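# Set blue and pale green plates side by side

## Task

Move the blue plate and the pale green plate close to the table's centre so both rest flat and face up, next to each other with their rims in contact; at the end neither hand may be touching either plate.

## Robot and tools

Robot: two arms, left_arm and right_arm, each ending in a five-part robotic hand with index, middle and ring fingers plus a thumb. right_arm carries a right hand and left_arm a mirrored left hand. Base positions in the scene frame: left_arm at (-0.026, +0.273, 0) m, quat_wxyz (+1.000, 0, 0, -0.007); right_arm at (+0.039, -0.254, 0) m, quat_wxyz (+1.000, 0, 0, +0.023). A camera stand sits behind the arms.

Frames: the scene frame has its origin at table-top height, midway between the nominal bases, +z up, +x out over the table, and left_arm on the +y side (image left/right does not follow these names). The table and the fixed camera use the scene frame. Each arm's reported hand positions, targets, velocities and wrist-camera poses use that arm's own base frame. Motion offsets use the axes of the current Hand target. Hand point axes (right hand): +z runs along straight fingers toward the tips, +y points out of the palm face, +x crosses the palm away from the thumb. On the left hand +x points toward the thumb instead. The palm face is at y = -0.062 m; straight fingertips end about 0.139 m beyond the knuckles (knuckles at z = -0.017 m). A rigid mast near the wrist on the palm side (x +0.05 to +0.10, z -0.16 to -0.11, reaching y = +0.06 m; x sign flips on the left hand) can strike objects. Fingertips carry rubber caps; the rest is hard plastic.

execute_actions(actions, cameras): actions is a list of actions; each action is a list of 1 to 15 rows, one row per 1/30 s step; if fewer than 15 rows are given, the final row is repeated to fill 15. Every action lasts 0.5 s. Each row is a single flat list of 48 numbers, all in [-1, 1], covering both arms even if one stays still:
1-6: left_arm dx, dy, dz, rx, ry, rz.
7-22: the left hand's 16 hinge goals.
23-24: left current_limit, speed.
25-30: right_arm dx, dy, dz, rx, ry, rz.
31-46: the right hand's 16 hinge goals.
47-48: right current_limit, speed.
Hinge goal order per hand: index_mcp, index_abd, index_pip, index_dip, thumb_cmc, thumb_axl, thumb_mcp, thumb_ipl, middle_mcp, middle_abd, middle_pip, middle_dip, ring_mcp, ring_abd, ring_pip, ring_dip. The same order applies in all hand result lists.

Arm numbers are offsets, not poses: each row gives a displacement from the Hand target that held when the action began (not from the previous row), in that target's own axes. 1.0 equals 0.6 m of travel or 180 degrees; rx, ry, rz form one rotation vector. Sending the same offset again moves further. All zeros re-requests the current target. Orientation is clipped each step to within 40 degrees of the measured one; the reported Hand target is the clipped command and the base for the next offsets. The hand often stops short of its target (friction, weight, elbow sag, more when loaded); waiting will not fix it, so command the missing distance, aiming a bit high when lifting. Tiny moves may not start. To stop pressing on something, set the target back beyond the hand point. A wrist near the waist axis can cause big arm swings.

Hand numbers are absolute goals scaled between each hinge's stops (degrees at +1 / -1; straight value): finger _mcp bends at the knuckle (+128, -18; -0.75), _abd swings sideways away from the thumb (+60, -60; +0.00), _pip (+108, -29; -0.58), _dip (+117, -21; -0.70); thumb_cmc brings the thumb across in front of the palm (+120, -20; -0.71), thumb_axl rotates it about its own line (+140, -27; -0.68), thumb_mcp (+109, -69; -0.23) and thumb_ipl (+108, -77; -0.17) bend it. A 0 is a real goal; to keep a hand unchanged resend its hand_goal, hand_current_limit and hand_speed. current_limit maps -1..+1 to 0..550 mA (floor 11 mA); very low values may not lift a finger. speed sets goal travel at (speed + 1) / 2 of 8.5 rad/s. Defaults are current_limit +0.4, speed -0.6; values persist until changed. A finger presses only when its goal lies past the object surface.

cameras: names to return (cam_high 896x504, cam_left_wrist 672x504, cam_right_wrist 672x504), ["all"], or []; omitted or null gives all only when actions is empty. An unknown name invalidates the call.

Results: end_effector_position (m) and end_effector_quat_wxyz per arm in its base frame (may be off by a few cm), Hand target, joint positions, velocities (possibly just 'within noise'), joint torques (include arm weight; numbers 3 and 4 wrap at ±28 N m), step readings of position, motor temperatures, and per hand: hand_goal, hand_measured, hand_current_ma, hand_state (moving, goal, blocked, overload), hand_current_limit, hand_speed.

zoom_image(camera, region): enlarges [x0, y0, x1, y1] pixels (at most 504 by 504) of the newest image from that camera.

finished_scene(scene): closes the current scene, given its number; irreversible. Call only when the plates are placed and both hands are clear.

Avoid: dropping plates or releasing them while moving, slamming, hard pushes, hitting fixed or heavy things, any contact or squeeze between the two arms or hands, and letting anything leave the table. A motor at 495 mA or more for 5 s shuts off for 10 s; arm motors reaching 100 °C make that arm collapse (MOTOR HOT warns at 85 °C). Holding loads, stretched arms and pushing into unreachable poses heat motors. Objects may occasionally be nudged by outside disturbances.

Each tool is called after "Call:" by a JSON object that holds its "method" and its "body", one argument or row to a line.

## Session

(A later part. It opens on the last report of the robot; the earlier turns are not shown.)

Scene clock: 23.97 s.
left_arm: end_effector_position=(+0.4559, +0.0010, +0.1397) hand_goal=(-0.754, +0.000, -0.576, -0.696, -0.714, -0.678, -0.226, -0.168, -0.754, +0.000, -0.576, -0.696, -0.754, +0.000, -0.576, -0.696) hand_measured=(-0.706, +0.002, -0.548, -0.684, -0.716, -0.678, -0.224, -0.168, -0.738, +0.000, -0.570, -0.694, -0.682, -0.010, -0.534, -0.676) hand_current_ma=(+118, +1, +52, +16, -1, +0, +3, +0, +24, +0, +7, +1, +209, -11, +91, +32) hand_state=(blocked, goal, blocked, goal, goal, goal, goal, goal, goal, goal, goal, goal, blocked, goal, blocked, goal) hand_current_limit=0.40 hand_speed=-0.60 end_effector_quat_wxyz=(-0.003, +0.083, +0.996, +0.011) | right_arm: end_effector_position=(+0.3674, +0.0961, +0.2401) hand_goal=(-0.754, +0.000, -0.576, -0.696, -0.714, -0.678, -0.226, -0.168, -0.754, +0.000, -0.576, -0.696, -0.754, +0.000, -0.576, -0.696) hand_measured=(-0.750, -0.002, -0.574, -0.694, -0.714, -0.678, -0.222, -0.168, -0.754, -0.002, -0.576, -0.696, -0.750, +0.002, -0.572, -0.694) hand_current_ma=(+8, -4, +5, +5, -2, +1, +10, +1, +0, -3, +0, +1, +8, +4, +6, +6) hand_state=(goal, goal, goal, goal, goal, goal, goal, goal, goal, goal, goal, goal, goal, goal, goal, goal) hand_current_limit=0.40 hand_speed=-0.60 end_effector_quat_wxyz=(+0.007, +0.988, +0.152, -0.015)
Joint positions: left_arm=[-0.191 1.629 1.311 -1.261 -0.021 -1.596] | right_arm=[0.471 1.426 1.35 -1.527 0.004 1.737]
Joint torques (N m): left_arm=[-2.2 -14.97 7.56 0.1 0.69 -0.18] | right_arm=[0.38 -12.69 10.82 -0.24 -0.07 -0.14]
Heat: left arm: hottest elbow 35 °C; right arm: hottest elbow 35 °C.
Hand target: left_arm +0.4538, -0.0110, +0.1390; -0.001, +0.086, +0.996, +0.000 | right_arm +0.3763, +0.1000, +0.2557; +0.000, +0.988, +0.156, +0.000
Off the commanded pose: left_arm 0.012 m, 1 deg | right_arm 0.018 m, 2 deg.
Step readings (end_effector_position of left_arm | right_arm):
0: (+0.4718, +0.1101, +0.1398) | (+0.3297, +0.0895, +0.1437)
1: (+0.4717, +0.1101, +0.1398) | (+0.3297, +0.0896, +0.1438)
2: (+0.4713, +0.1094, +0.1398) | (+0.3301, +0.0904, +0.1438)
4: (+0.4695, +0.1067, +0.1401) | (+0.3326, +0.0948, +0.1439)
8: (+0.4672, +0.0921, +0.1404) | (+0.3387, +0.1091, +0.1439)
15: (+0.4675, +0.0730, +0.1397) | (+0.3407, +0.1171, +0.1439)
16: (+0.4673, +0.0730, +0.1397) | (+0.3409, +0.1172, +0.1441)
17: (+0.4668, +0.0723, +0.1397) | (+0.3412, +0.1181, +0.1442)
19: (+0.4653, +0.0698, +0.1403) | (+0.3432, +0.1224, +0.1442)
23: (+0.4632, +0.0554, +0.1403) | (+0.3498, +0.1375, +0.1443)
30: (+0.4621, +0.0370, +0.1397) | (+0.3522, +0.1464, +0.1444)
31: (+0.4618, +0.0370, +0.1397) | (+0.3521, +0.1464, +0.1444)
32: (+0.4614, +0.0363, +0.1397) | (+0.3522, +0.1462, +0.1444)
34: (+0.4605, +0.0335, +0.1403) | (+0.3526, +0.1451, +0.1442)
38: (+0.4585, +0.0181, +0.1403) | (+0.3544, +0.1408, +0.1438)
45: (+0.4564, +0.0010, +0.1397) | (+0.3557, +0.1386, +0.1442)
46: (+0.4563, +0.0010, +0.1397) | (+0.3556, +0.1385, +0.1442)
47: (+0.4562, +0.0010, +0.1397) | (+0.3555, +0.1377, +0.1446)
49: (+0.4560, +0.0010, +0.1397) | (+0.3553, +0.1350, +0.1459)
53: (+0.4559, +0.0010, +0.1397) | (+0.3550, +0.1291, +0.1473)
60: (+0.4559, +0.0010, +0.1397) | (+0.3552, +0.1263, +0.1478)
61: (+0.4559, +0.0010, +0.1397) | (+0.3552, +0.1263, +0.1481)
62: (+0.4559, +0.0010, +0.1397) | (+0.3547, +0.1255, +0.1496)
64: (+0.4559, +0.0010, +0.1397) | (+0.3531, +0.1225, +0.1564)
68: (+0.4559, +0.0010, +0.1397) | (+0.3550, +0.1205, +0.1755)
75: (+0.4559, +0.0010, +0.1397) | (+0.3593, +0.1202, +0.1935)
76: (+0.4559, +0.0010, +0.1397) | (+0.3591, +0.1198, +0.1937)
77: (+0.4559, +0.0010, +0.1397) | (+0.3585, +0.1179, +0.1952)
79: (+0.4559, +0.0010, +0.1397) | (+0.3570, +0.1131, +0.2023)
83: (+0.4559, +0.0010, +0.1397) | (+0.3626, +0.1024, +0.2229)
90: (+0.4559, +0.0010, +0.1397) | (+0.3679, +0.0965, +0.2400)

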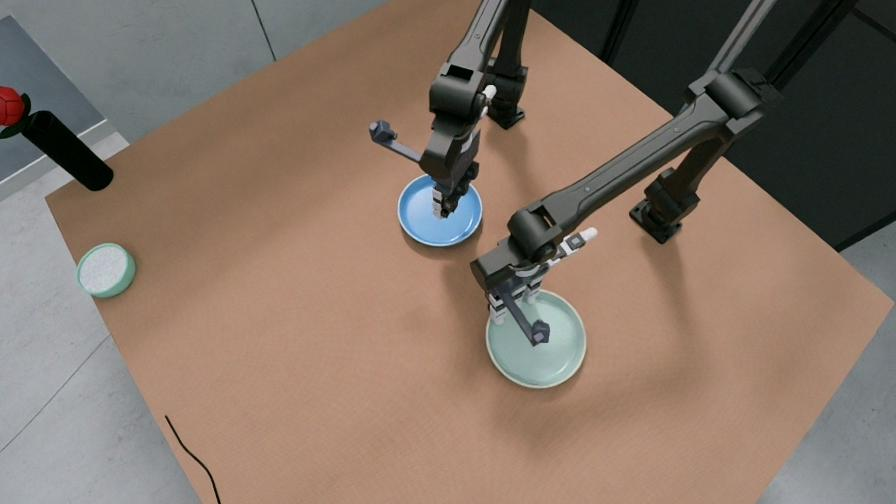

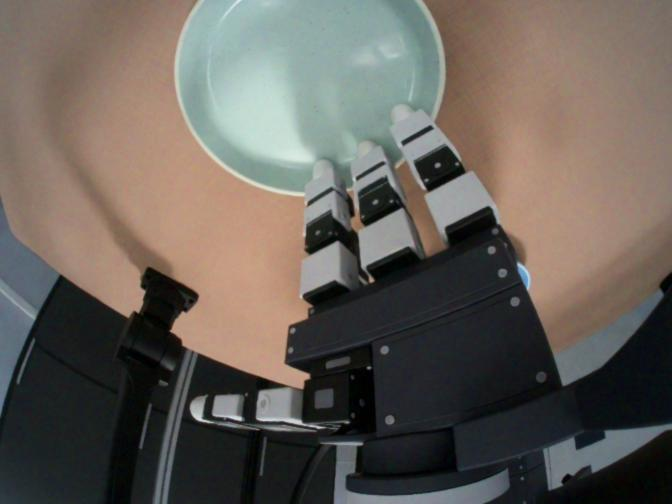

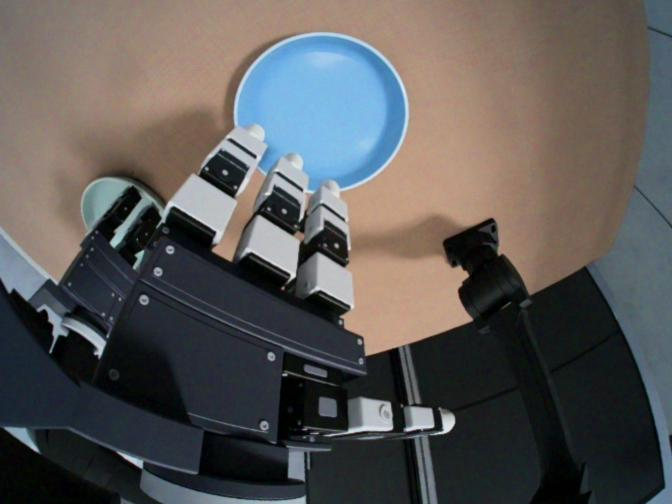

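Call:
{"method": "execute_actions", "body": {
  "actions": [
    [[-0.0036,-0.0613,0,0,0,0,-0.754,0,-0.576,-0.696,-0.714,-0.678,-0.226,-0.168,-0.754,0,-0.576,-0.696,-0.754,0,-0.576,-0.696,0.4,-0.6,-0.026,0.07,-0.04,0,0,0,-0.754,0,-0.576,-0.696,-0.714,-0.678,-0.226,-0.168,-0.754,0,-0.576,-0.696,-0.754,0,-0.576,-0.696,0.4,-0.6]],
    [[-0.0036,-0.0613,0,0,0,0,-0.754,0,-0.576,-0.696,-0.714,-0.678,-0.226,-0.168,-0.754,0,-0.576,-0.696,-0.754,0,-0.576,-0.696,0.4,-0.6,-0.026,0.079,0,0,0,0,-0.754,0,-0.576,-0.696,-0.714,-0.678,-0.226,-0.168,-0.754,0,-0.576,-0.696,-0.754,0,-0.576,-0.696,0.4,-0.6]],
    [[-0.0036,-0.0613,0,0,0,0,-0.754,0,-0.576,-0.696,-0.714,-0.678,-0.226,-0.168,-0.754,0,-0.576,-0.696,-0.754,0,-0.576,-0.696,0.4,-0.6,-0.026,0.079,0,0,0,0,-0.754,0,-0.576,-0.696,-0.714,-0.678,-0.226,-0.168,-0.754,0,-0.576,-0.696,-0.754,0,-0.576,-0.696,0.4,-0.6]],
    [[-0.0015,-0.03,0,0,0,0,-0.754,0,-0.576,-0.696,-0.714,-0.678,-0.226,-0.168,-0.754,0,-0.576,-0.696,-0.754,0,-0.576,-0.696,0.4,-0.6,-0.026,0.079,0,0,0,0,-0.754,0,-0.576,-0.696,-0.714,-0.678,-0.226,-0.168,-0.754,0,-0.576,-0.696,-0.754,0,-0.576,-0.696,0.4,-0.6]]
  ],
  "cameras": ["all"]
}}

Call:
{"method": "zoom_image", "body": {
  "camera": "cam_high",
  "region": [390, 160, 590, 350]
}}

Scene clock: 27.73 s.
left_arm: end_effector_position=(+0.4309, -0.1179, +0.1403) hand_goal=(-0.754, +0.000, -0.576, -0.696, -0.714, -0.678, -0.226, -0.168, -0.754, +0.000, -0.576, -0.696, -0.754, +0.000, -0.576, -0.696) hand_measured=(-0.700, +0.006, -0.544, -0.682, -0.716, -0.678, -0.224, -0.168, -0.742, +0.000, -0.570, -0.694, -0.692, -0.006, -0.540, -0.678) hand_current_ma=(+140, +4, +61, +19, -1, +0, +3, +0, +18, +0, +7, +1, +172, -6, +75, +29) hand_state=(blocked, goal, blocked, goal, goal, goal, goal, goal, goal, goal, goal, goal, blocked, goal, blocked, goal) hand_current_limit=0.40 hand_speed=-0.60 end_effector_quat_wxyz=(-0.002, +0.079, +0.997, +0.011) | right_arm: end_effector_position=(+0.3786, -0.0962, +0.2757) hand_goal=(-0.754, +0.000, -0.576, -0.696, -0.714, -0.678, -0.226, -0.168, -0.754, +0.000, -0.576, -0.696, -0.754, +0.000, -0.576, -0.696) hand_measured=(-0.752, -0.002, -0.574, -0.694, -0.714, -0.678, -0.222, -0.168, -0.752, -0.002, -0.576, -0.696, -0.752, +0.002, -0.574, -0.694) hand_current_ma=(+3, -3, +4, +5, -2, +1, +10, +1, +2, -3, +0, +1, +3, +4, +5, +6) hand_state=(goal, goal, goal, goal, goal, goal, goal, goal, goal, goal, goal, goal, goal, goal, goal, goal) hand_current_limit=0.40 hand_speed=-0.60 end_effector_quat_wxyz=(+0.002, +0.989, +0.149, +0.001)
Joint positions: left_arm=[-0.443 1.663 1.356 -1.275 -0.02 -1.856] | right_arm=[-0.019 1.318 1.341 -1.592 0.003 1.252]
Joint torques (N m): left_arm=[-2.73 -12.92 11.23 -0.17 0.68 -0.15] | right_arm=[0.67 -12.16 7.6 -0.2 -0.01 -0.16]
Heat: left arm: hottest elbow 35 °C; right arm: hottest elbow 36 °C.
Hand target: left_arm +0.4391, -0.1386, +0.1392; +0.000, +0.086, +0.996, +0.000 | right_arm +0.3736, -0.0945, +0.2800; +0.000, +0.988, +0.156, +0.000
Off the commanded pose: left_arm 0.022 m, 2 deg | right_arm 0.007 m, 1 deg.
Step readings (end_effector_position of left_arm | right_arm):
0: (+0.4559, +0.0010, +0.1397) | (+0.3674, +0.0961, +0.2401)
1: (+0.4558, +0.0010, +0.1397) | (+0.3674, +0.0960, +0.2402)
2: (+0.4555, +0.0005, +0.1398) | (+0.3672, +0.0935, +0.2405)
4: (+0.4545, -0.0021, +0.1403) | (+0.3661, +0.0875, +0.2423)
8: (+0.4517, -0.0178, +0.1403) | (+0.3647, +0.0645, +0.2509)
15: (+0.4483, -0.0353, +0.1397) | (+0.3656, +0.0513, +0.2623)
16: (+0.4481, -0.0353, +0.1397) | (+0.3660, +0.0513, +0.2624)
17: (+0.4477, -0.0358, +0.1397) | (+0.3670, +0.0494, +0.2625)
19: (+0.4464, -0.0381, +0.1402) | (+0.3693, +0.0439, +0.2632)
23: (+0.4425, -0.0528, +0.1402) | (+0.3733, +0.0191, +0.2683)
30: (+0.4379, -0.0692, +0.1397) | (+0.3743, +0.0042, +0.2740)
31: (+0.4379, -0.0693, +0.1398) | (+0.3746, +0.0042, +0.2739)
32: (+0.4376, -0.0699, +0.1401) | (+0.3755, +0.0022, +0.2739)
34: (+0.4369, -0.0731, +0.1402) | (+0.3769, -0.0039, +0.2738)
38: (+0.4352, -0.0887, +0.1402) | (+0.3763, -0.0306, +0.2745)
45: (+0.4322, -0.1056, +0.1398) | (+0.3775, -0.0454, +0.2767)
46: (+0.4322, -0.1057, +0.1399) | (+0.3779, -0.0454, +0.2767)
47: (+0.4320, -0.1059, +0.1398) | (+0.3786, -0.0475, +0.2766)
49: (+0.4319, -0.1069, +0.1402) | (+0.3792, -0.0540, +0.2760)
53: (+0.4321, -0.1123, +0.1403) | (+0.3768, -0.0816, +0.2753)
60: (+0.4309, -0.1178, +0.1402) | (+0.3772, -0.0962, +0.2757)

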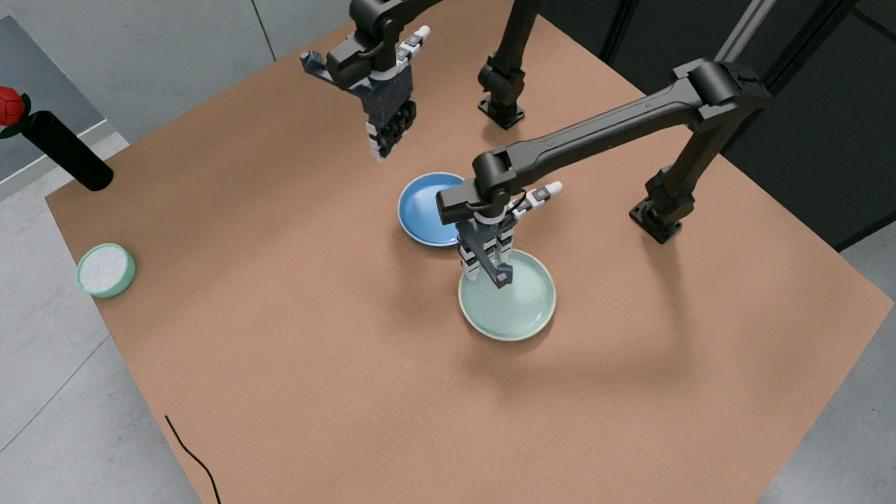

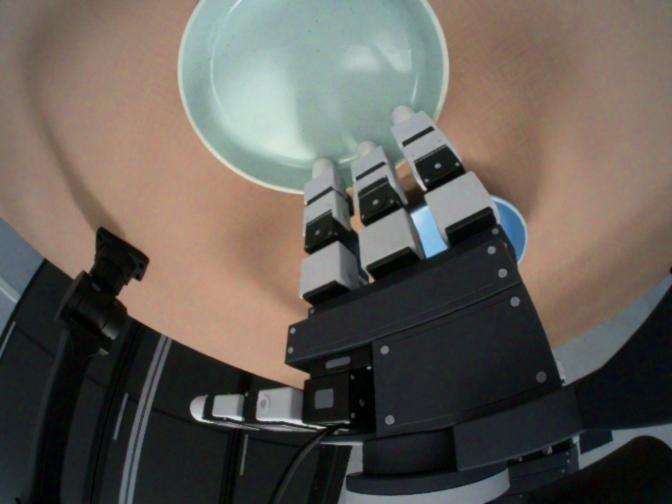

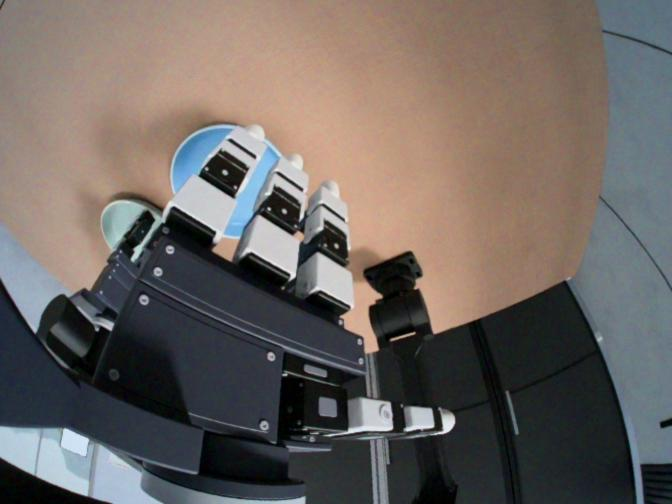

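Scaled by 2.520 from the camera's 896x504 image, which has a finer 1280x720 frame.

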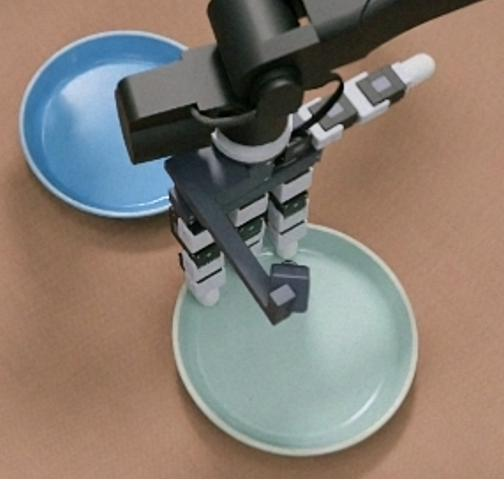

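Call:
{"method": "execute_actions", "body": {
  "actions": [
    [[-0.0085,-0.054,0,0,0,0,-0.754,0,-0.576,-0.696,-0.714,-0.678,-0.226,-0.168,-0.754,0,-0.576,-0.696,-0.754,0,-0.576,-0.696,0.4,-0.6,-0.026,0.079,0,0,0,0,-0.754,0,-0.576,-0.696,-0.714,-0.678,-0.226,-0.168,-0.754,0,-0.576,-0.696,-0.754,0,-0.576,-0.696,0.4,-0.6]]
  ],
  "cameras": ["cam_high"]
}}

Call:
{"method": "zoom_image", "body": {
  "camera": "cam_high",
  "region": [390, 160, 590, 350]
}}

Scene clock: 29.13 s.
left_arm: end_effector_position=(+0.4297, -0.1545, +0.1404) hand_goal=(-0.754, +0.000, -0.576, -0.696, -0.714, -0.678, -0.226, -0.168, -0.754, +0.000, -0.576, -0.696, -0.754, +0.000, -0.576, -0.696) hand_measured=(-0.702, +0.006, -0.544, -0.682, -0.716, -0.678, -0.224, -0.168, -0.742, +0.000, -0.570, -0.694, -0.692, -0.008, -0.540, -0.678) hand_current_ma=(+132, +4, +61, +19, -1, +0, +3, +0, +15, +0, +7, +1, +170, -7, +74, +29) hand_state=(blocked, goal, blocked, goal, goal, goal, goal, goal, goal, goal, goal, goal, blocked, goal, blocked, goal) hand_current_limit=0.40 hand_speed=-0.60 end_effector_quat_wxyz=(-0.002, +0.084, +0.996, +0.011) | right_arm: end_effector_position=(+0.3740, -0.1466, +0.2757) hand_goal=(-0.754, +0.000, -0.576, -0.696, -0.714, -0.678, -0.226, -0.168, -0.754, +0.000, -0.576, -0.696, -0.754, +0.000, -0.576, -0.696) hand_measured=(-0.752, -0.002, -0.574, -0.694, -0.714, -0.678, -0.222, -0.168, -0.752, -0.002, -0.576, -0.696, -0.752, +0.002, -0.574, -0.694) hand_current_ma=(+3, -3, +4, +5, -2, +1, +10, +1, +2, -3, +0, +1, +2, +4, +5, +6) hand_state=(goal, goal, goal, goal, goal, goal, goal, goal, goal, goal, goal, goal, goal, goal, goal, goal) hand_current_limit=0.40 hand_speed=-0.60 end_effector_quat_wxyz=(+0.002, +0.989, +0.149, +0.000)
Joint positions: left_arm=[-0.51 1.7 1.405 -1.288 -0.018 -1.914] | right_arm=[-0.154 1.318 1.341 -1.592 0.003 1.118]
Joint torques (N m): left_arm=[-1.73 -13.57 11.26 -0.03 0.57 -0.14] | right_arm=[0.79 -11.4 8.29 -0.14 0 -0.17]
Heat: left arm: hottest elbow 35 °C; right arm: hottest elbow 36 °C.
Hand target: left_arm +0.4386, -0.1715, +0.1392; +0.000, +0.086, +0.996, +0.000 | right_arm +0.3734, -0.1443, +0.2800; +0.000, +0.988, +0.156, +0.000
Off the commanded pose: left_arm 0.019 m, 1 deg | right_arm 0.005 m, 1 deg.
Step readings (end_effector_position of left_arm | right_arm):
0: (+0.4309, -0.1179, +0.1403) | (+0.3786, -0.0962, +0.2757)
1: (+0.4310, -0.1182, +0.1403) | (+0.3787, -0.0962, +0.2757)
2: (+0.4309, -0.1188, +0.1405) | (+0.3789, -0.0983, +0.2756)
4: (+0.4314, -0.1230, +0.1407) | (+0.3790, -0.1048, +0.2754)
8: (+0.4317, -0.1390, +0.1408) | (+0.3743, -0.1326, +0.2755)
15: (+0.4298, -0.1544, +0.1403) | (+0.3727, -0.1467, +0.2757)
Images, in order (width x height): cam_high 896x504.

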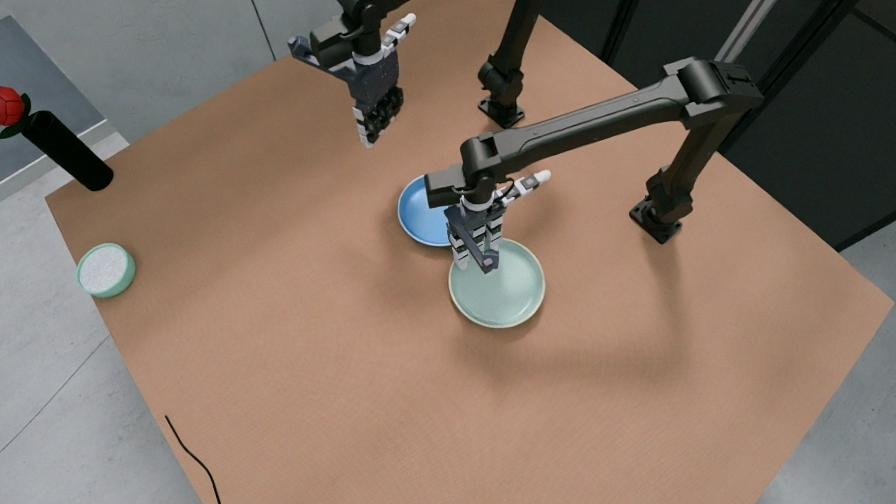

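Scaled by 2.520 from the camera's 896x504 image, which has a finer 1280x720 frame.

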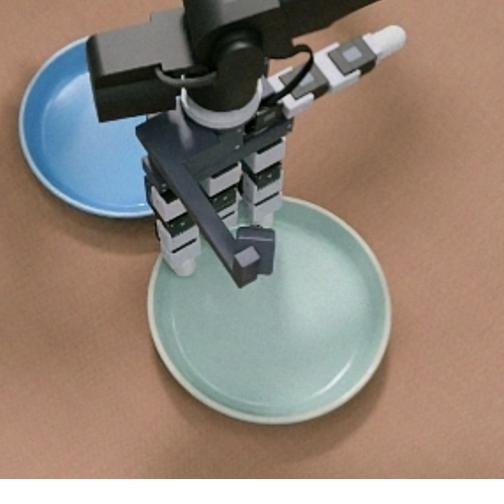

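Call:
{"method": "execute_actions", "body": {
  "actions": [
    [[-0.0045,-0.028,0,0,0,0,-0.754,0,-0.576,-0.696,-0.714,-0.678,-0.226,-0.168,-0.754,0,-0.576,-0.696,-0.754,0,-0.576,-0.696,0.4,-0.6,0,0,0,0,0,0,-0.754,0,-0.576,-0.696,-0.714,-0.678,-0.226,-0.168,-0.754,0,-0.576,-0.696,-0.754,0,-0.576,-0.696,0.4,-0.6]]
  ],
  "cameras": ["all"]
}}

Call:
{"method": "zoom_image", "body": {
  "camera": "cam_high",
  "region": [390, 160, 590, 350]
}}

Scene clock: 30.33 s.
left_arm: end_effector_position=(+0.4307, -0.1659, +0.1407) hand_goal=(-0.754, +0.000, -0.576, -0.696, -0.714, -0.678, -0.226, -0.168, -0.754, +0.000, -0.576, -0.696, -0.754, +0.000, -0.576, -0.696) hand_measured=(-0.704, +0.006, -0.544, -0.682, -0.716, -0.678, -0.224, -0.168, -0.742, +0.000, -0.570, -0.694, -0.692, -0.010, -0.540, -0.678) hand_current_ma=(+127, +4, +61, +19, -1, +0, +3, +0, +15, +0, +6, +1, +169, -9, +74, +29) hand_state=(blocked, goal, blocked, goal, goal, goal, goal, goal, goal, goal, goal, goal, blocked, goal, blocked, goal) hand_current_limit=0.40 hand_speed=-0.60 end_effector_quat_wxyz=(-0.003, +0.077, +0.997, +0.012) | right_arm: end_effector_position=(+0.3741, -0.1466, +0.2757) hand_goal=(-0.754, +0.000, -0.576, -0.696, -0.714, -0.678, -0.226, -0.168, -0.754, +0.000, -0.576, -0.696, -0.754, +0.000, -0.576, -0.696) hand_measured=(-0.752, -0.002, -0.574, -0.694, -0.714, -0.678, -0.222, -0.168, -0.752, -0.002, -0.576, -0.696, -0.752, +0.002, -0.574, -0.694) hand_current_ma=(+3, -3, +4, +5, -2, +1, +10, +1, +2, -3, +0, +1, +2, +4, +5, +6) hand_state=(goal, goal, goal, goal, goal, goal, goal, goal, goal, goal, goal, goal, goal, goal, goal, goal) hand_current_limit=0.40 hand_speed=-0.60 end_effector_quat_wxyz=(+0.002, +0.989, +0.149, +0.000)
Joint positions: left_arm=[-0.528 1.72 1.432 -1.298 -0.018 -1.944] | right_arm=[-0.154 1.318 1.341 -1.592 0.003 1.117]
Joint torques (N m): left_arm=[-2.73 -13.92 11.33 -0.02 0.62 -0.11] | right_arm=[0.79 -11.4 8.31 -0.16 0 -0.14]
Heat: left arm: hottest elbow 35 °C; right arm: hottest elbow 36 °C.
Hand target: left_arm +0.4383, -0.1884, +0.1392; +0.000, +0.086, +0.996, +0.000 | right_arm +0.3734, -0.1443, +0.2800; +0.000, +0.988, +0.156, +0.000
Off the commanded pose: left_arm 0.024 m, 2 deg | right_arm 0.005 m, 1 deg.
Step readings (end_effector_position of left_arm | right_arm):
0: (+0.4297, -0.1545, +0.1404) | (+0.3740, -0.1466, +0.2757)
1: (+0.4297, -0.1545, +0.1403) | (+0.3740, -0.1466, +0.2757)
2: (+0.4298, -0.1547, +0.1405) | (+0.3740, -0.1466, +0.2757)
4: (+0.4302, -0.1560, +0.1406) | (+0.3741, -0.1466, +0.2757)
8: (+0.4313, -0.1611, +0.1406) | (+0.3741, -0.1466, +0.2757)
15: (+0.4307, -0.1659, +0.1406) | (+0.3741, -0.1466, +0.2757)

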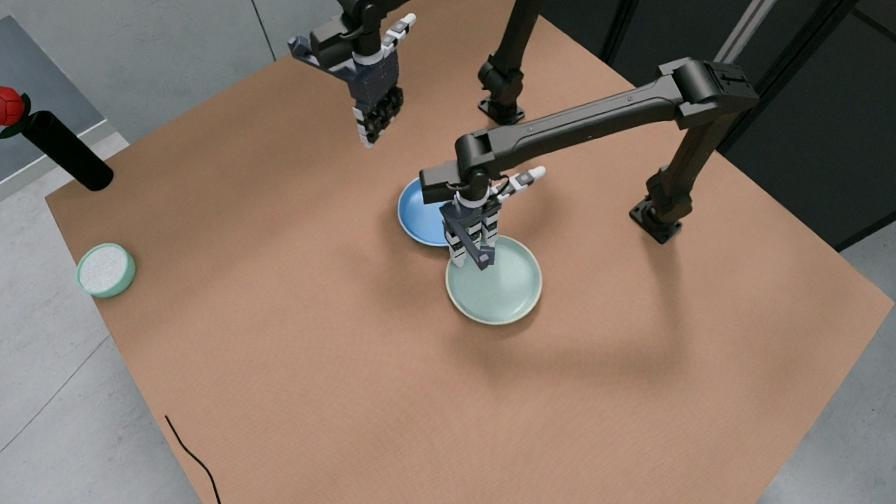

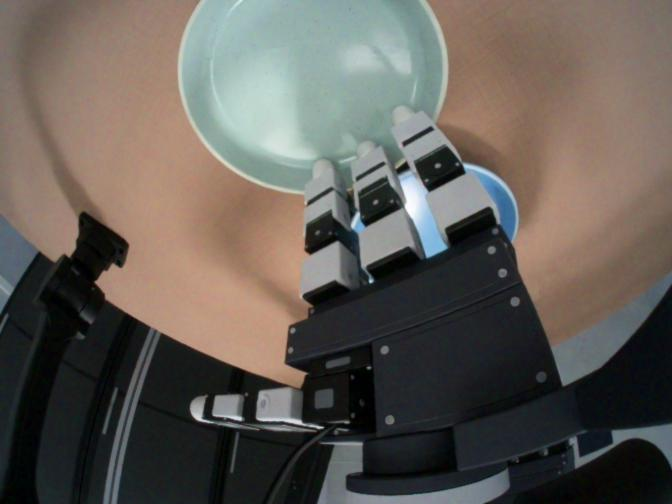

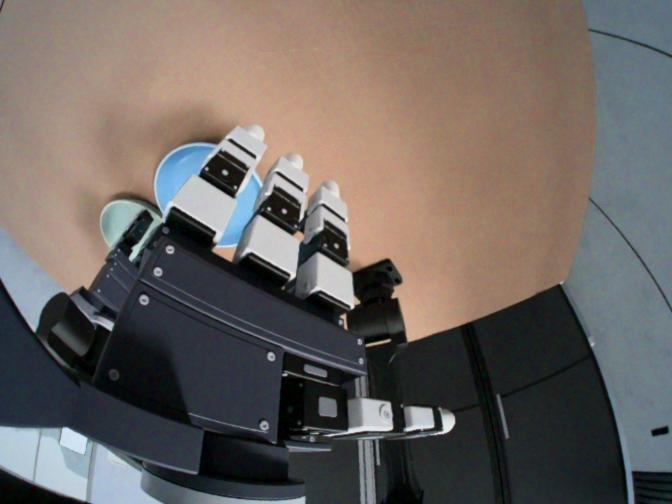

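Scaled by 2.520 from the camera's 896x504 image, which has a finer 1280x720 frame.

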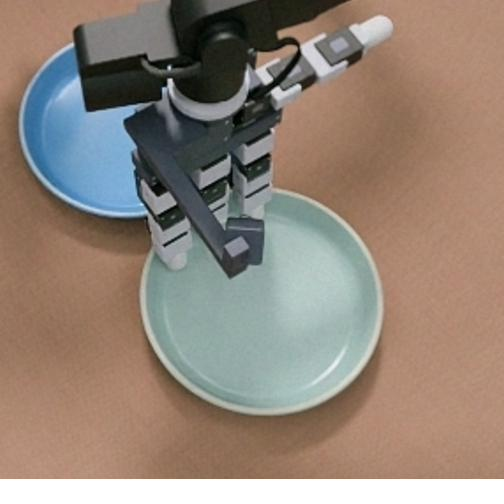

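Call:
{"method": "execute_actions", "body": {
  "actions": [
    [[-0.004,-0.024,0,0,0,0,-0.754,0,-0.576,-0.696,-0.714,-0.678,-0.226,-0.168,-0.754,0,-0.576,-0.696,-0.754,0,-0.576,-0.696,0.4,-0.6,0,0,0,0,0,0,-0.754,0,-0.576,-0.696,-0.714,-0.678,-0.226,-0.168,-0.754,0,-0.576,-0.696,-0.754,0,-0.576,-0.696,0.4,-0.6]]
  ],
  "cameras": ["all"]
}}

Call:
{"method": "zoom_image", "body": {
  "camera": "cam_high",
  "region": [390, 160, 590, 350]
}}

Call:
{"method": "zoom_image", "body": {
  "camera": "cam_left_wrist",
  "region": [340, 80, 560, 280]
}}

Scene clock: 31.37 s.
left_arm: end_effector_position=(+0.4312, -0.1756, +0.1415) hand_goal=(-0.754, +0.000, -0.576, -0.696, -0.714, -0.678, -0.226, -0.168, -0.754, +0.000, -0.576, -0.696, -0.754, +0.000, -0.576, -0.696) hand_measured=(-0.704, +0.006, -0.544, -0.682, -0.716, -0.678, -0.224, -0.168, -0.742, +0.000, -0.570, -0.694, -0.692, -0.010, -0.540, -0.678) hand_current_ma=(+125, +4, +61, +19, -1, +0, +3, +0, +16, +0, +7, +2, +172, -10, +74, +29) hand_state=(blocked, goal, blocked, goal, goal, goal, goal, goal, goal, goal, goal, goal, blocked, goal, blocked, goal) hand_current_limit=0.40 hand_speed=-0.60 end_effector_quat_wxyz=(-0.004, +0.074, +0.997, +0.017) | right_arm: end_effector_position=(+0.3741, -0.1466, +0.2757) hand_goal=(-0.754, +0.000, -0.576, -0.696, -0.714, -0.678, -0.226, -0.168, -0.754, +0.000, -0.576, -0.696, -0.754, +0.000, -0.576, -0.696) hand_measured=(-0.752, -0.002, -0.574, -0.694, -0.714, -0.678, -0.222, -0.168, -0.752, -0.002, -0.576, -0.696, -0.752, +0.002, -0.574, -0.694) hand_current_ma=(+3, -3, +4, +5, -2, +1, +10, +1, +2, -3, +0, +1, +2, +4, +5, +6) hand_state=(goal, goal, goal, goal, goal, goal, goal, goal, goal, goal, goal, goal, goal, goal, goal, goal) hand_current_limit=0.40 hand_speed=-0.60 end_effector_quat_wxyz=(+0.002, +0.989, +0.149, +0.000)
Joint positions: left_arm=[-0.546 1.738 1.456 -1.309 -0.026 -1.968] | right_arm=[-0.154 1.318 1.341 -1.592 0.003 1.117]
Joint torques (N m): left_arm=[-3.19 -14.04 11.58 0.12 0.95 -0.15] | right_arm=[0.85 -11.34 8.29 -0.16 -0.01 -0.14]
Heat: left arm: hottest elbow 36 °C; right arm: hottest elbow 36 °C.
Hand target: left_arm +0.4382, -0.2031, +0.1392; +0.000, +0.086, +0.996, +0.000 | right_arm +0.3734, -0.1443, +0.2800; +0.000, +0.988, +0.156, +0.000
Off the commanded pose: left_arm 0.028 m, 2 deg | right_arm 0.005 m, 1 deg.
Step readings (end_effector_position of left_arm | right_arm):
0: (+0.4307, -0.1659, +0.1406) | (+0.3741, -0.1466, +0.2757)
1: (+0.4308, -0.1660, +0.1407) | (+0.3741, -0.1466, +0.2757)
2: (+0.4306, -0.1664, +0.1408) | (+0.3741, -0.1466, +0.2757)
4: (+0.4310, -0.1678, +0.1410) | (+0.3741, -0.1466, +0.2757)
8: (+0.4315, -0.1745, +0.1411) | (+0.3741, -0.1466, +0.2757)
15: (+0.4312, -0.1756, +0.1415) | (+0.3741, -0.1466, +0.2757)

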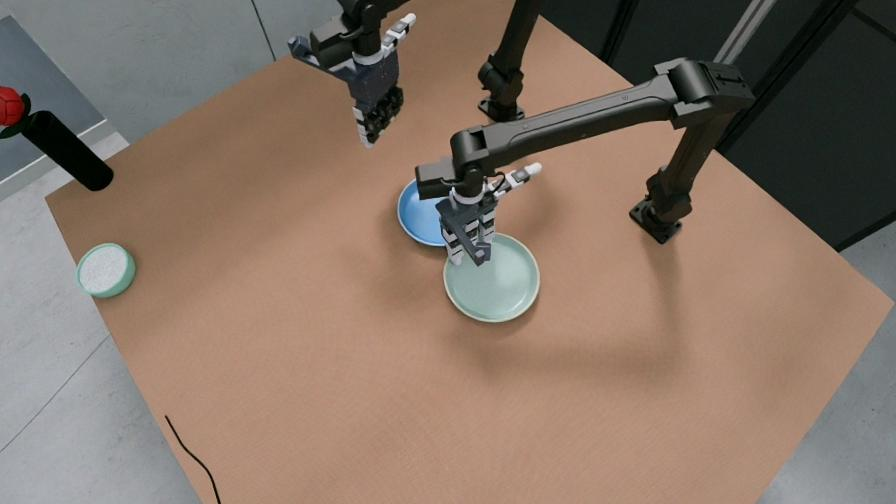

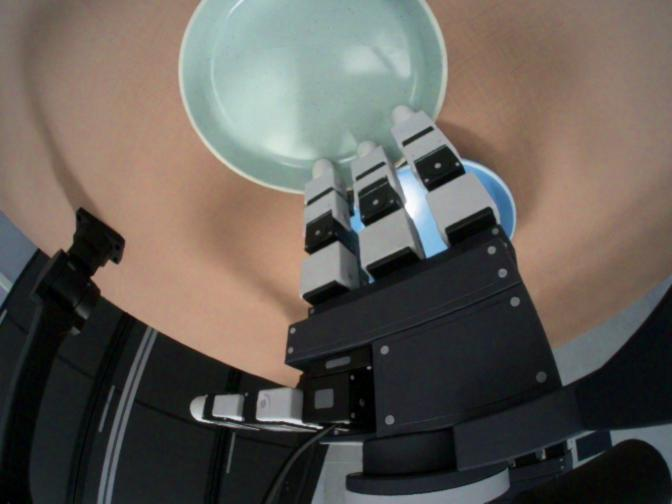

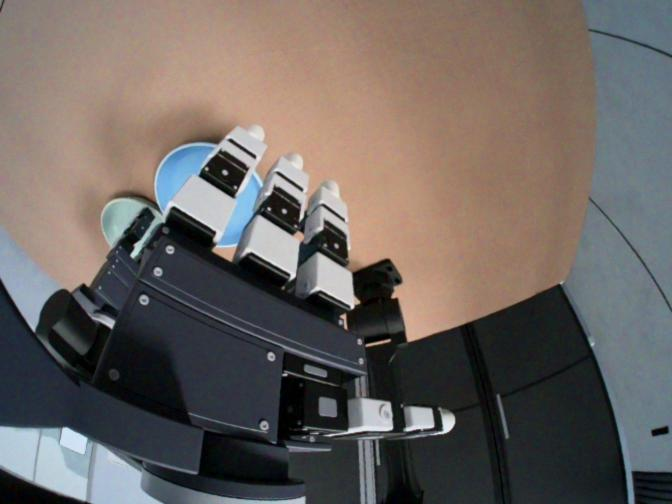

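Scaled by 2.520 from the camera's 896x504 image, which has a finer 1280x720 frame.

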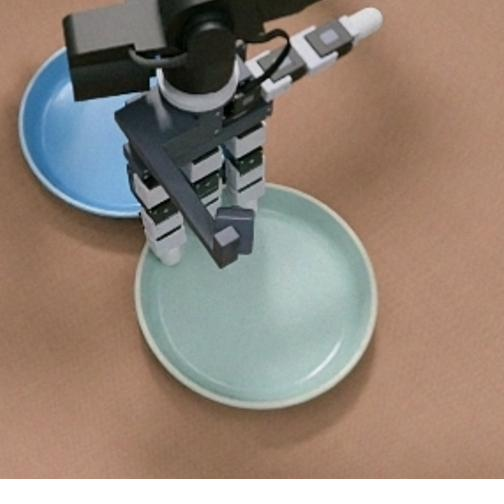

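Scaled by 2.291 from the camera's 672x504 image, which has a finer 960x720 frame.

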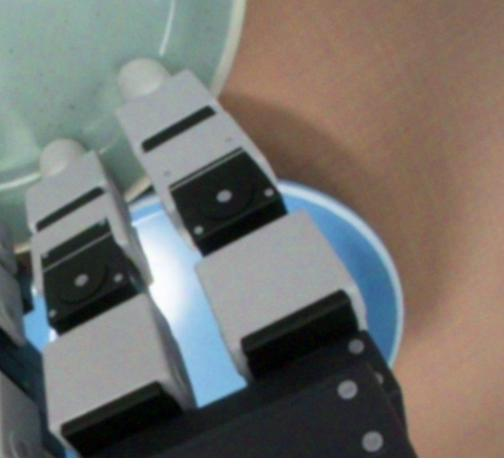

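Call:
{"method": "zoom_image", "body": {
  "camera": "cam_left_wrist",
  "region": [340, 140, 420, 200]
}}

Call:
{"method": "zoom_image", "body": {
  "camera": "cam_high",
  "region": [390, 170, 480, 260]
}}

Scaled by 6.300 from the camera's 672x504 image, which has a finer 960x720 frame.

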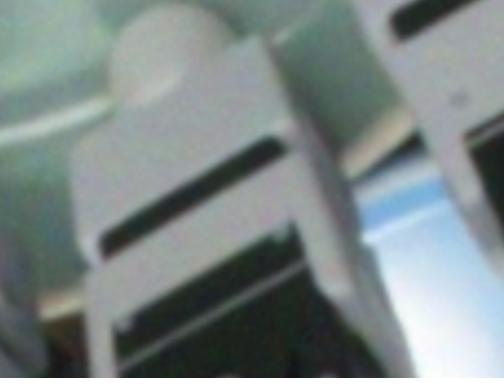

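Scaled by 5.600 from the camera's 896x504 image, which has a finer 1280x720 frame.

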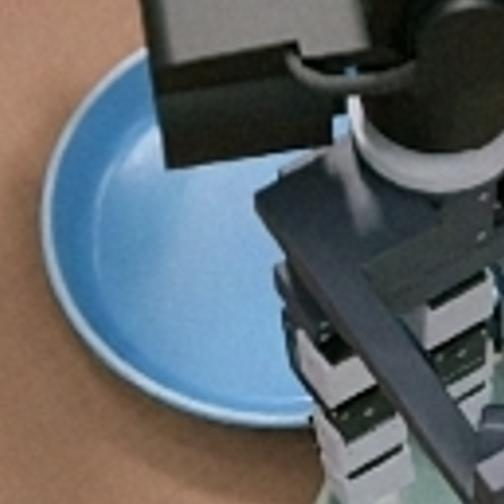

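Call:
{"method": "execute_actions", "body": {
  "actions": [
    [[-0.003,-0.02,0,0,0,0,-0.754,0,-0.576,-0.696,-0.714,-0.678,-0.226,-0.168,-0.754,0,-0.576,-0.696,-0.754,0,-0.576,-0.696,0.4,-0.6,0,0,0,0,0,0,-0.754,0,-0.576,-0.696,-0.714,-0.678,-0.226,-0.168,-0.754,0,-0.576,-0.696,-0.754,0,-0.576,-0.696,0.4,-0.6]]
  ],
  "cameras": ["all"]
}}

Call:
{"method": "zoom_image", "body": {
  "camera": "cam_left_wrist",
  "region": [340, 140, 420, 200]
}}

Call:
{"method": "zoom_image", "body": {
  "camera": "cam_high",
  "region": [390, 160, 590, 350]
}}

Scene clock: 32.87 s.
left_arm: end_effector_position=(+0.4312, -0.1792, +0.1424) hand_goal=(-0.754, +0.000, -0.576, -0.696, -0.714, -0.678, -0.226, -0.168, -0.754, +0.000, -0.576, -0.696, -0.754, +0.000, -0.576, -0.696) hand_measured=(-0.698, +0.004, -0.542, -0.680, -0.716, -0.678, -0.224, -0.168, -0.736, -0.004, -0.568, -0.694, -0.688, -0.012, -0.538, -0.678) hand_current_ma=(+147, +4, +67, +23, -1, +0, +3, +0, +31, -2, +9, +2, +189, -13, +77, +29) hand_state=(blocked, goal, blocked, goal, goal, goal, goal, goal, goal, goal, goal, goal, blocked, goal, blocked, goal) hand_current_limit=0.40 hand_speed=-0.60 end_effector_quat_wxyz=(-0.006, +0.069, +0.997, +0.023) | right_arm: end_effector_position=(+0.3741, -0.1466, +0.2757) hand_goal=(-0.754, +0.000, -0.576, -0.696, -0.714, -0.678, -0.226, -0.168, -0.754, +0.000, -0.576, -0.696, -0.754, +0.000, -0.576, -0.696) hand_measured=(-0.752, -0.002, -0.574, -0.694, -0.714, -0.678, -0.222, -0.168, -0.752, -0.002, -0.576, -0.696, -0.752, +0.002, -0.574, -0.694) hand_current_ma=(+3, -3, +4, +5, -2, +1, +10, +1, +2, -3, +0, +1, +2, +4, +5, +6) hand_state=(goal, goal, goal, goal, goal, goal, goal, goal, goal, goal, goal, goal, goal, goal, goal, goal) hand_current_limit=0.40 hand_speed=-0.60 end_effector_quat_wxyz=(+0.002, +0.989, +0.149, +0.000)
Joint positions: left_arm=[-0.553 1.751 1.472 -1.323 -0.034 -1.986] | right_arm=[-0.154 1.318 1.341 -1.592 0.003 1.117]
Joint torques (N m): left_arm=[-4.19 -14.1 11.88 0.42 1.32 -0.14] | right_arm=[0.79 -11.34 8.31 -0.17 -0.01 -0.14]
Heat: left arm: hottest elbow 36 °C; right arm: hottest elbow 36 °C.
Hand target: left_arm +0.4380, -0.2152, +0.1391; +0.000, +0.086, +0.996, +0.000 | right_arm +0.3734, -0.1443, +0.2800; +0.000, +0.988, +0.156, +0.000
Off the commanded pose: left_arm 0.037 m, 3 deg | right_arm 0.005 m, 1 deg.
Step readings (end_effector_position of left_arm | right_arm):
0: (+0.4312, -0.1756, +0.1415) | (+0.3741, -0.1466, +0.2757)
1: (+0.4312, -0.1756, +0.1415) | (+0.3741, -0.1466, +0.2757)
2: (+0.4311, -0.1758, +0.1416) | (+0.3741, -0.1466, +0.2757)
4: (+0.4313, -0.1765, +0.1418) | (+0.3741, -0.1466, +0.2757)
8: (+0.4314, -0.1786, +0.1422) | (+0.3741, -0.1466, +0.2757)
15: (+0.4311, -0.1792, +0.1424) | (+0.3741, -0.1466, +0.2757)

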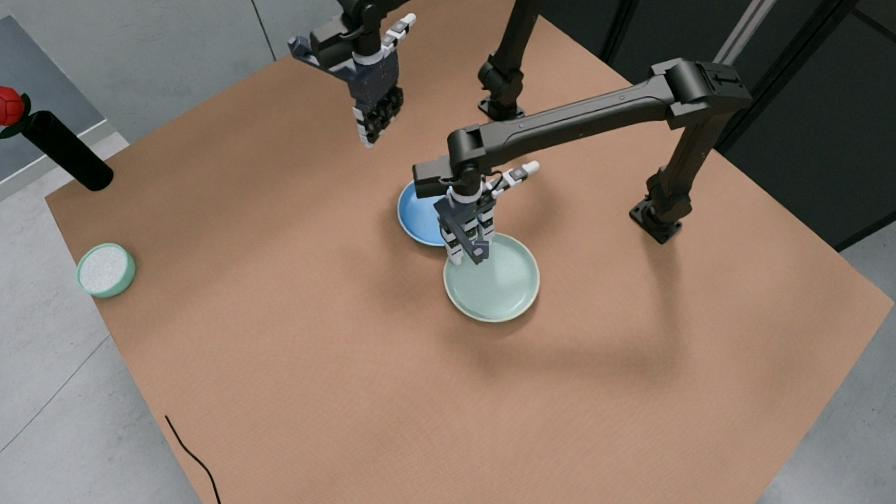

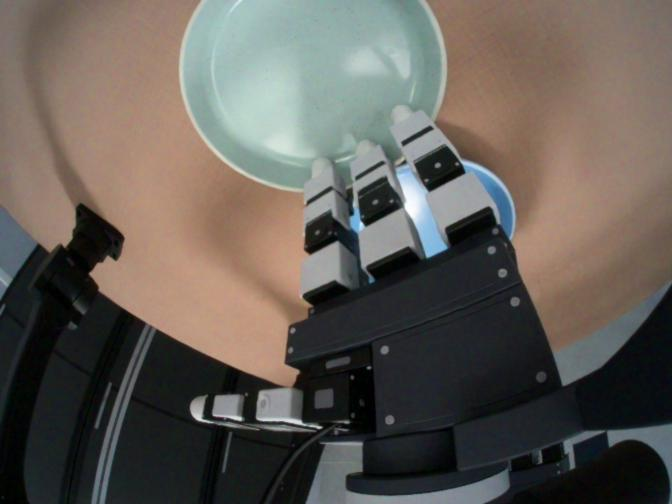

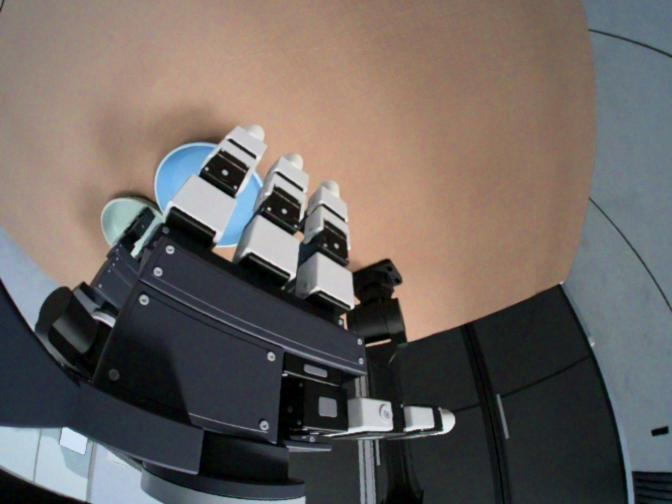

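Scaled by 6.300 from the camera's 672x504 image, which has a finer 960x720 frame.

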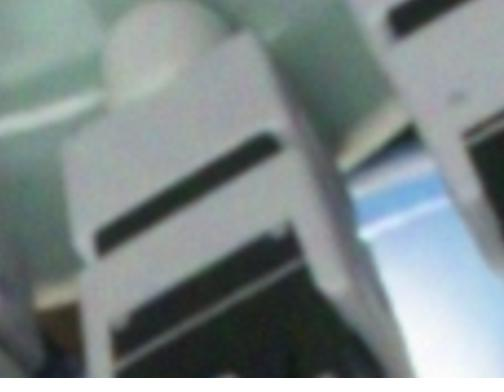

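Scaled by 2.520 from the camera's 896x504 image, which has a finer 1280x720 frame.

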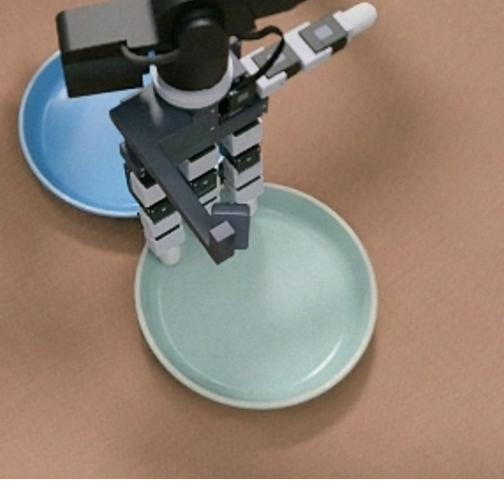

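Call:
{"method": "execute_actions", "body": {
  "actions": [
    [[0.005,0.042,-0.012,0,0,0,-0.754,0,-0.576,-0.696,-0.714,-0.678,-0.226,-0.168,-0.754,0,-0.576,-0.696,-0.754,0,-0.576,-0.696,0.4,-0.6,0,0,0,0,0,0,-0.754,0,-0.576,-0.696,-0.714,-0.678,-0.226,-0.168,-0.754,0,-0.576,-0.696,-0.754,0,-0.576,-0.696,0.4,-0.6]],
    [[0.003,0.017,-0.025,0,0,0,-0.754,0,-0.576,-0.696,-0.714,-0.678,-0.226,-0.168,-0.754,0,-0.576,-0.696,-0.754,0,-0.576,-0.696,0.4,-0.6,0,0,0,0,0,0,-0.754,0,-0.576,-0.696,-0.714,-0.678,-0.226,-0.168,-0.754,0,-0.576,-0.696,-0.754,0,-0.576,-0.696,0.4,-0.6]],
    [[0.003,0.015,-0.055,0,0,0,-0.754,0,-0.576,-0.696,-0.714,-0.678,-0.226,-0.168,-0.754,0,-0.576,-0.696,-0.754,0,-0.576,-0.696,0.4,-0.6,0,0,0,0,0,0,-0.754,0,-0.576,-0.696,-0.714,-0.678,-0.226,-0.168,-0.754,0,-0.576,-0.696,-0.754,0,-0.576,-0.696,0.4,-0.6]],
    [[0,0,-0.085,0,0,0,-0.754,0,-0.576,-0.696,-0.714,-0.678,-0.226,-0.168,-0.754,0,-0.576,-0.696,-0.754,0,-0.576,-0.696,0.4,-0.6,0,0,0,0,0,0,-0.754,0,-0.576,-0.696,-0.714,-0.678,-0.226,-0.168,-0.754,0,-0.576,-0.696,-0.754,0,-0.576,-0.696,0.4,-0.6]],
    [[0.012,0.06,-0.05,0,0,0,-0.754,0,-0.576,-0.696,-0.714,-0.678,-0.226,-0.168,-0.754,0,-0.576,-0.696,-0.754,0,-0.576,-0.696,0.4,-0.6,0,0,0,0,0,0,-0.754,0,-0.576,-0.696,-0.714,-0.678,-0.226,-0.168,-0.754,0,-0.576,-0.696,-0.754,0,-0.576,-0.696,0.4,-0.6]]
  ],
  "cameras": ["all"]
}}

Call:
{"method": "zoom_image", "body": {
  "camera": "cam_high",
  "region": [390, 160, 590, 350]
}}

Call:
{"method": "zoom_image", "body": {
  "camera": "cam_high",
  "region": [430, 215, 490, 265]
}}

Call:
{"method": "zoom_image", "body": {
  "camera": "cam_left_wrist",
  "region": [340, 60, 440, 150]
}}

Scene clock: 36.40 s.
left_arm: end_effector_position=(+0.4311, -0.1293, +0.2576) hand_goal=(-0.754, +0.000, -0.576, -0.696, -0.714, -0.678, -0.226, -0.168, -0.754, +0.000, -0.576, -0.696, -0.754, +0.000, -0.576, -0.696) hand_measured=(-0.750, +0.004, -0.572, -0.694, -0.716, -0.678, -0.224, -0.168, -0.750, -0.002, -0.574, -0.694, -0.750, +0.000, -0.574, -0.694) hand_current_ma=(+3, +2, +3, +2, -1, +0, +3, +0, +3, -1, +2, +2, +3, +0, +2, +2) hand_state=(goal, goal, goal, goal, goal, goal, goal, goal, goal, goal, goal, goal, goal, goal, goal, goal) hand_current_limit=0.40 hand_speed=-0.60 end_effector_quat_wxyz=(-0.020, +0.081, +0.997, +0.009) | right_arm: end_effector_position=(+0.3741, -0.1466, +0.2757) hand_goal=(-0.754, +0.000, -0.576, -0.696, -0.714, -0.678, -0.226, -0.168, -0.754, +0.000, -0.576, -0.696, -0.754, +0.000, -0.576, -0.696) hand_measured=(-0.752, -0.002, -0.574, -0.694, -0.714, -0.678, -0.222, -0.168, -0.752, -0.002, -0.576, -0.696, -0.752, +0.002, -0.574, -0.694) hand_current_ma=(+3, -3, +4, +5, -2, +1, +10, +1, +2, -3, +0, +1, +2, +4, +5, +6) hand_state=(goal, goal, goal, goal, goal, goal, goal, goal, goal, goal, goal, goal, goal, goal, goal, goal) hand_current_limit=0.40 hand_speed=-0.60 end_effector_quat_wxyz=(+0.002, +0.989, +0.149, +0.000)
Joint positions: left_arm=[-0.458 1.649 1.649 -1.615 -0.001 -1.867] | right_arm=[-0.154 1.318 1.341 -1.592 0.003 1.117]
Joint torques (N m): left_arm=[-0.85 -16.32 11.55 -0.51 -0.11 0.01] | right_arm=[0.79 -11.34 8.31 -0.16 -0.01 -0.14]
Heat: left arm: hottest elbow 36 °C; right arm: hottest elbow 36 °C.
Hand target: left_arm +0.4383, -0.1334, +0.2753; +0.000, +0.086, +0.996, +0.000 | right_arm +0.3734, -0.1443, +0.2800; +0.000, +0.988, +0.156, +0.000
Off the commanded pose: left_arm 0.020 m, 3 deg | right_arm 0.005 m, 1 deg.
Step readings (end_effector_position of left_arm | right_arm):
0: (+0.4311, -0.1792, +0.1424) | (+0.3741, -0.1466, +0.2757)
1: (+0.4311, -0.1792, +0.1424) | (+0.3741, -0.1466, +0.2757)
2: (+0.4311, -0.1792, +0.1424) | (+0.3741, -0.1466, +0.2757)
4: (+0.4314, -0.1788, +0.1424) | (+0.3741, -0.1466, +0.2757)
8: (+0.4321, -0.1778, +0.1421) | (+0.3741, -0.1466, +0.2757)
15: (+0.4327, -0.1772, +0.1418) | (+0.3741, -0.1466, +0.2757)
16: (+0.4328, -0.1772, +0.1418) | (+0.3741, -0.1466, +0.2757)
17: (+0.4328, -0.1767, +0.1421) | (+0.3741, -0.1466, +0.2757)
19: (+0.4329, -0.1756, +0.1425) | (+0.3741, -0.1466, +0.2757)
23: (+0.4329, -0.1729, +0.1430) | (+0.3741, -0.1466, +0.2757)
30: (+0.4327, -0.1716, +0.1433) | (+0.3741, -0.1466, +0.2757)
31: (+0.4326, -0.1715, +0.1434) | (+0.3741, -0.1466, +0.2757)
32: (+0.4322, -0.1710, +0.1443) | (+0.3741, -0.1466, +0.2757)
34: (+0.4297, -0.1692, +0.1485) | (+0.3741, -0.1466, +0.2757)
38: (+0.4265, -0.1674, +0.1616) | (+0.3741, -0.1466, +0.2757)
45: (+0.4284, -0.1684, +0.1774) | (+0.3741, -0.1466, +0.2757)
46: (+0.4286, -0.1683, +0.1781) | (+0.3741, -0.1466, +0.2757)
47: (+0.4277, -0.1677, +0.1803) | (+0.3741, -0.1466, +0.2757)
49: (+0.4254, -0.1664, +0.1893) | (+0.3741, -0.1466, +0.2757)
53: (+0.4280, -0.1679, +0.2123) | (+0.3741, -0.1466, +0.2757)
60: (+0.4305, -0.1693, +0.2297) | (+0.3741, -0.1466, +0.2757)
61: (+0.4302, -0.1689, +0.2298) | (+0.3741, -0.1466, +0.2757)
62: (+0.4299, -0.1667, +0.2302) | (+0.3741, -0.1466, +0.2757)
64: (+0.4277, -0.1612, +0.2323) | (+0.3741, -0.1466, +0.2757)
68: (+0.4274, -0.1429, +0.2412) | (+0.3741, -0.1466, +0.2757)
75: (+0.4307, -0.1293, +0.2566) | (+0.3741, -0.1466, +0.2757)

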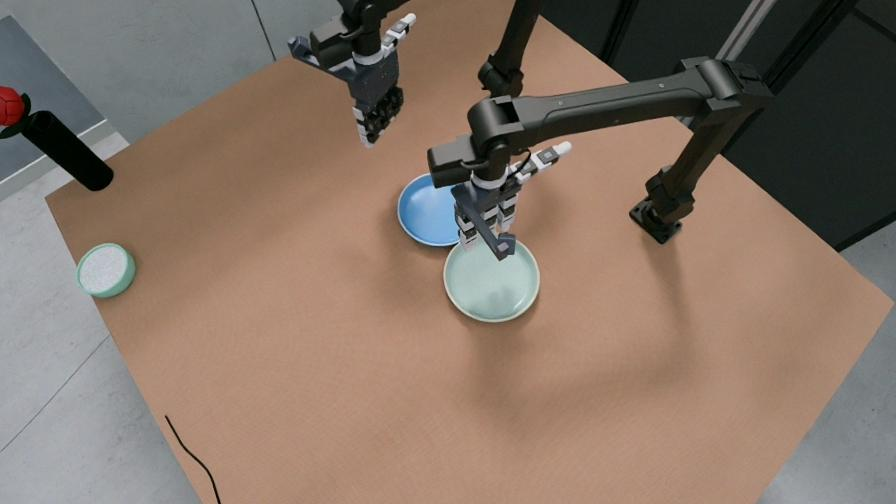

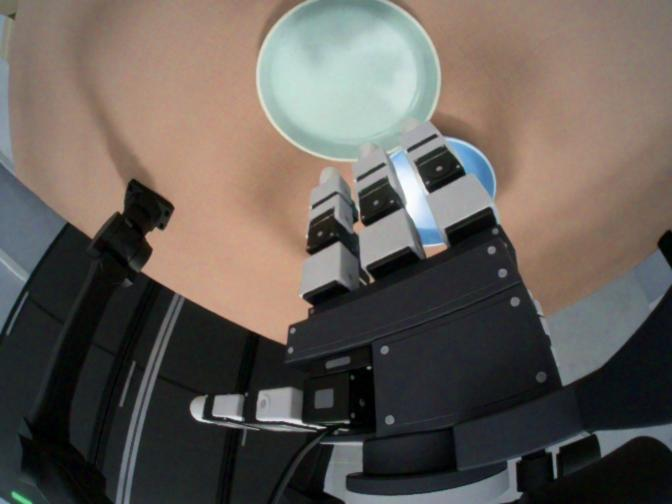

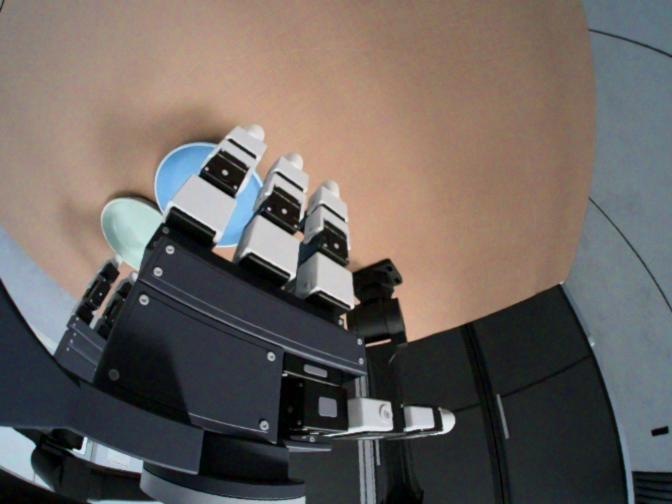

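Scaled by 2.520 from the camera's 896x504 image, which has a finer 1280x720 frame.

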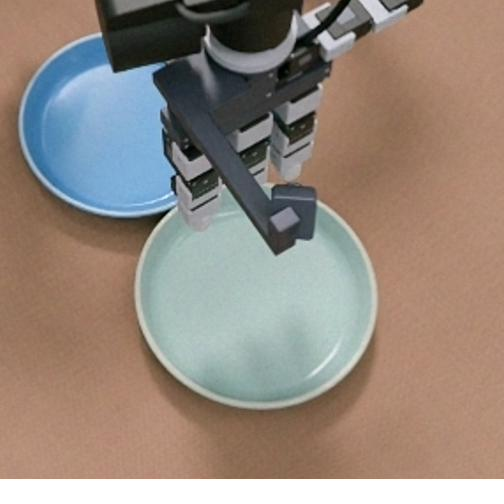

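Scaled by 8.400 from the camera's 896x504 image, which has a finer 1280x720 frame.

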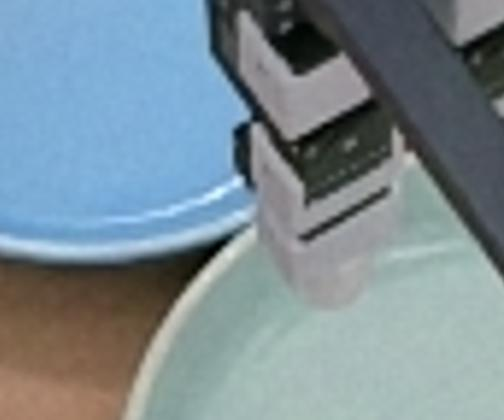

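Scaled by 5.040 from the camera's 672x504 image, which has a finer 960x720 frame.

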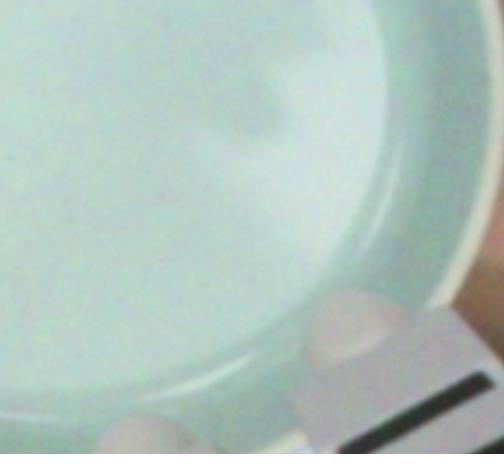

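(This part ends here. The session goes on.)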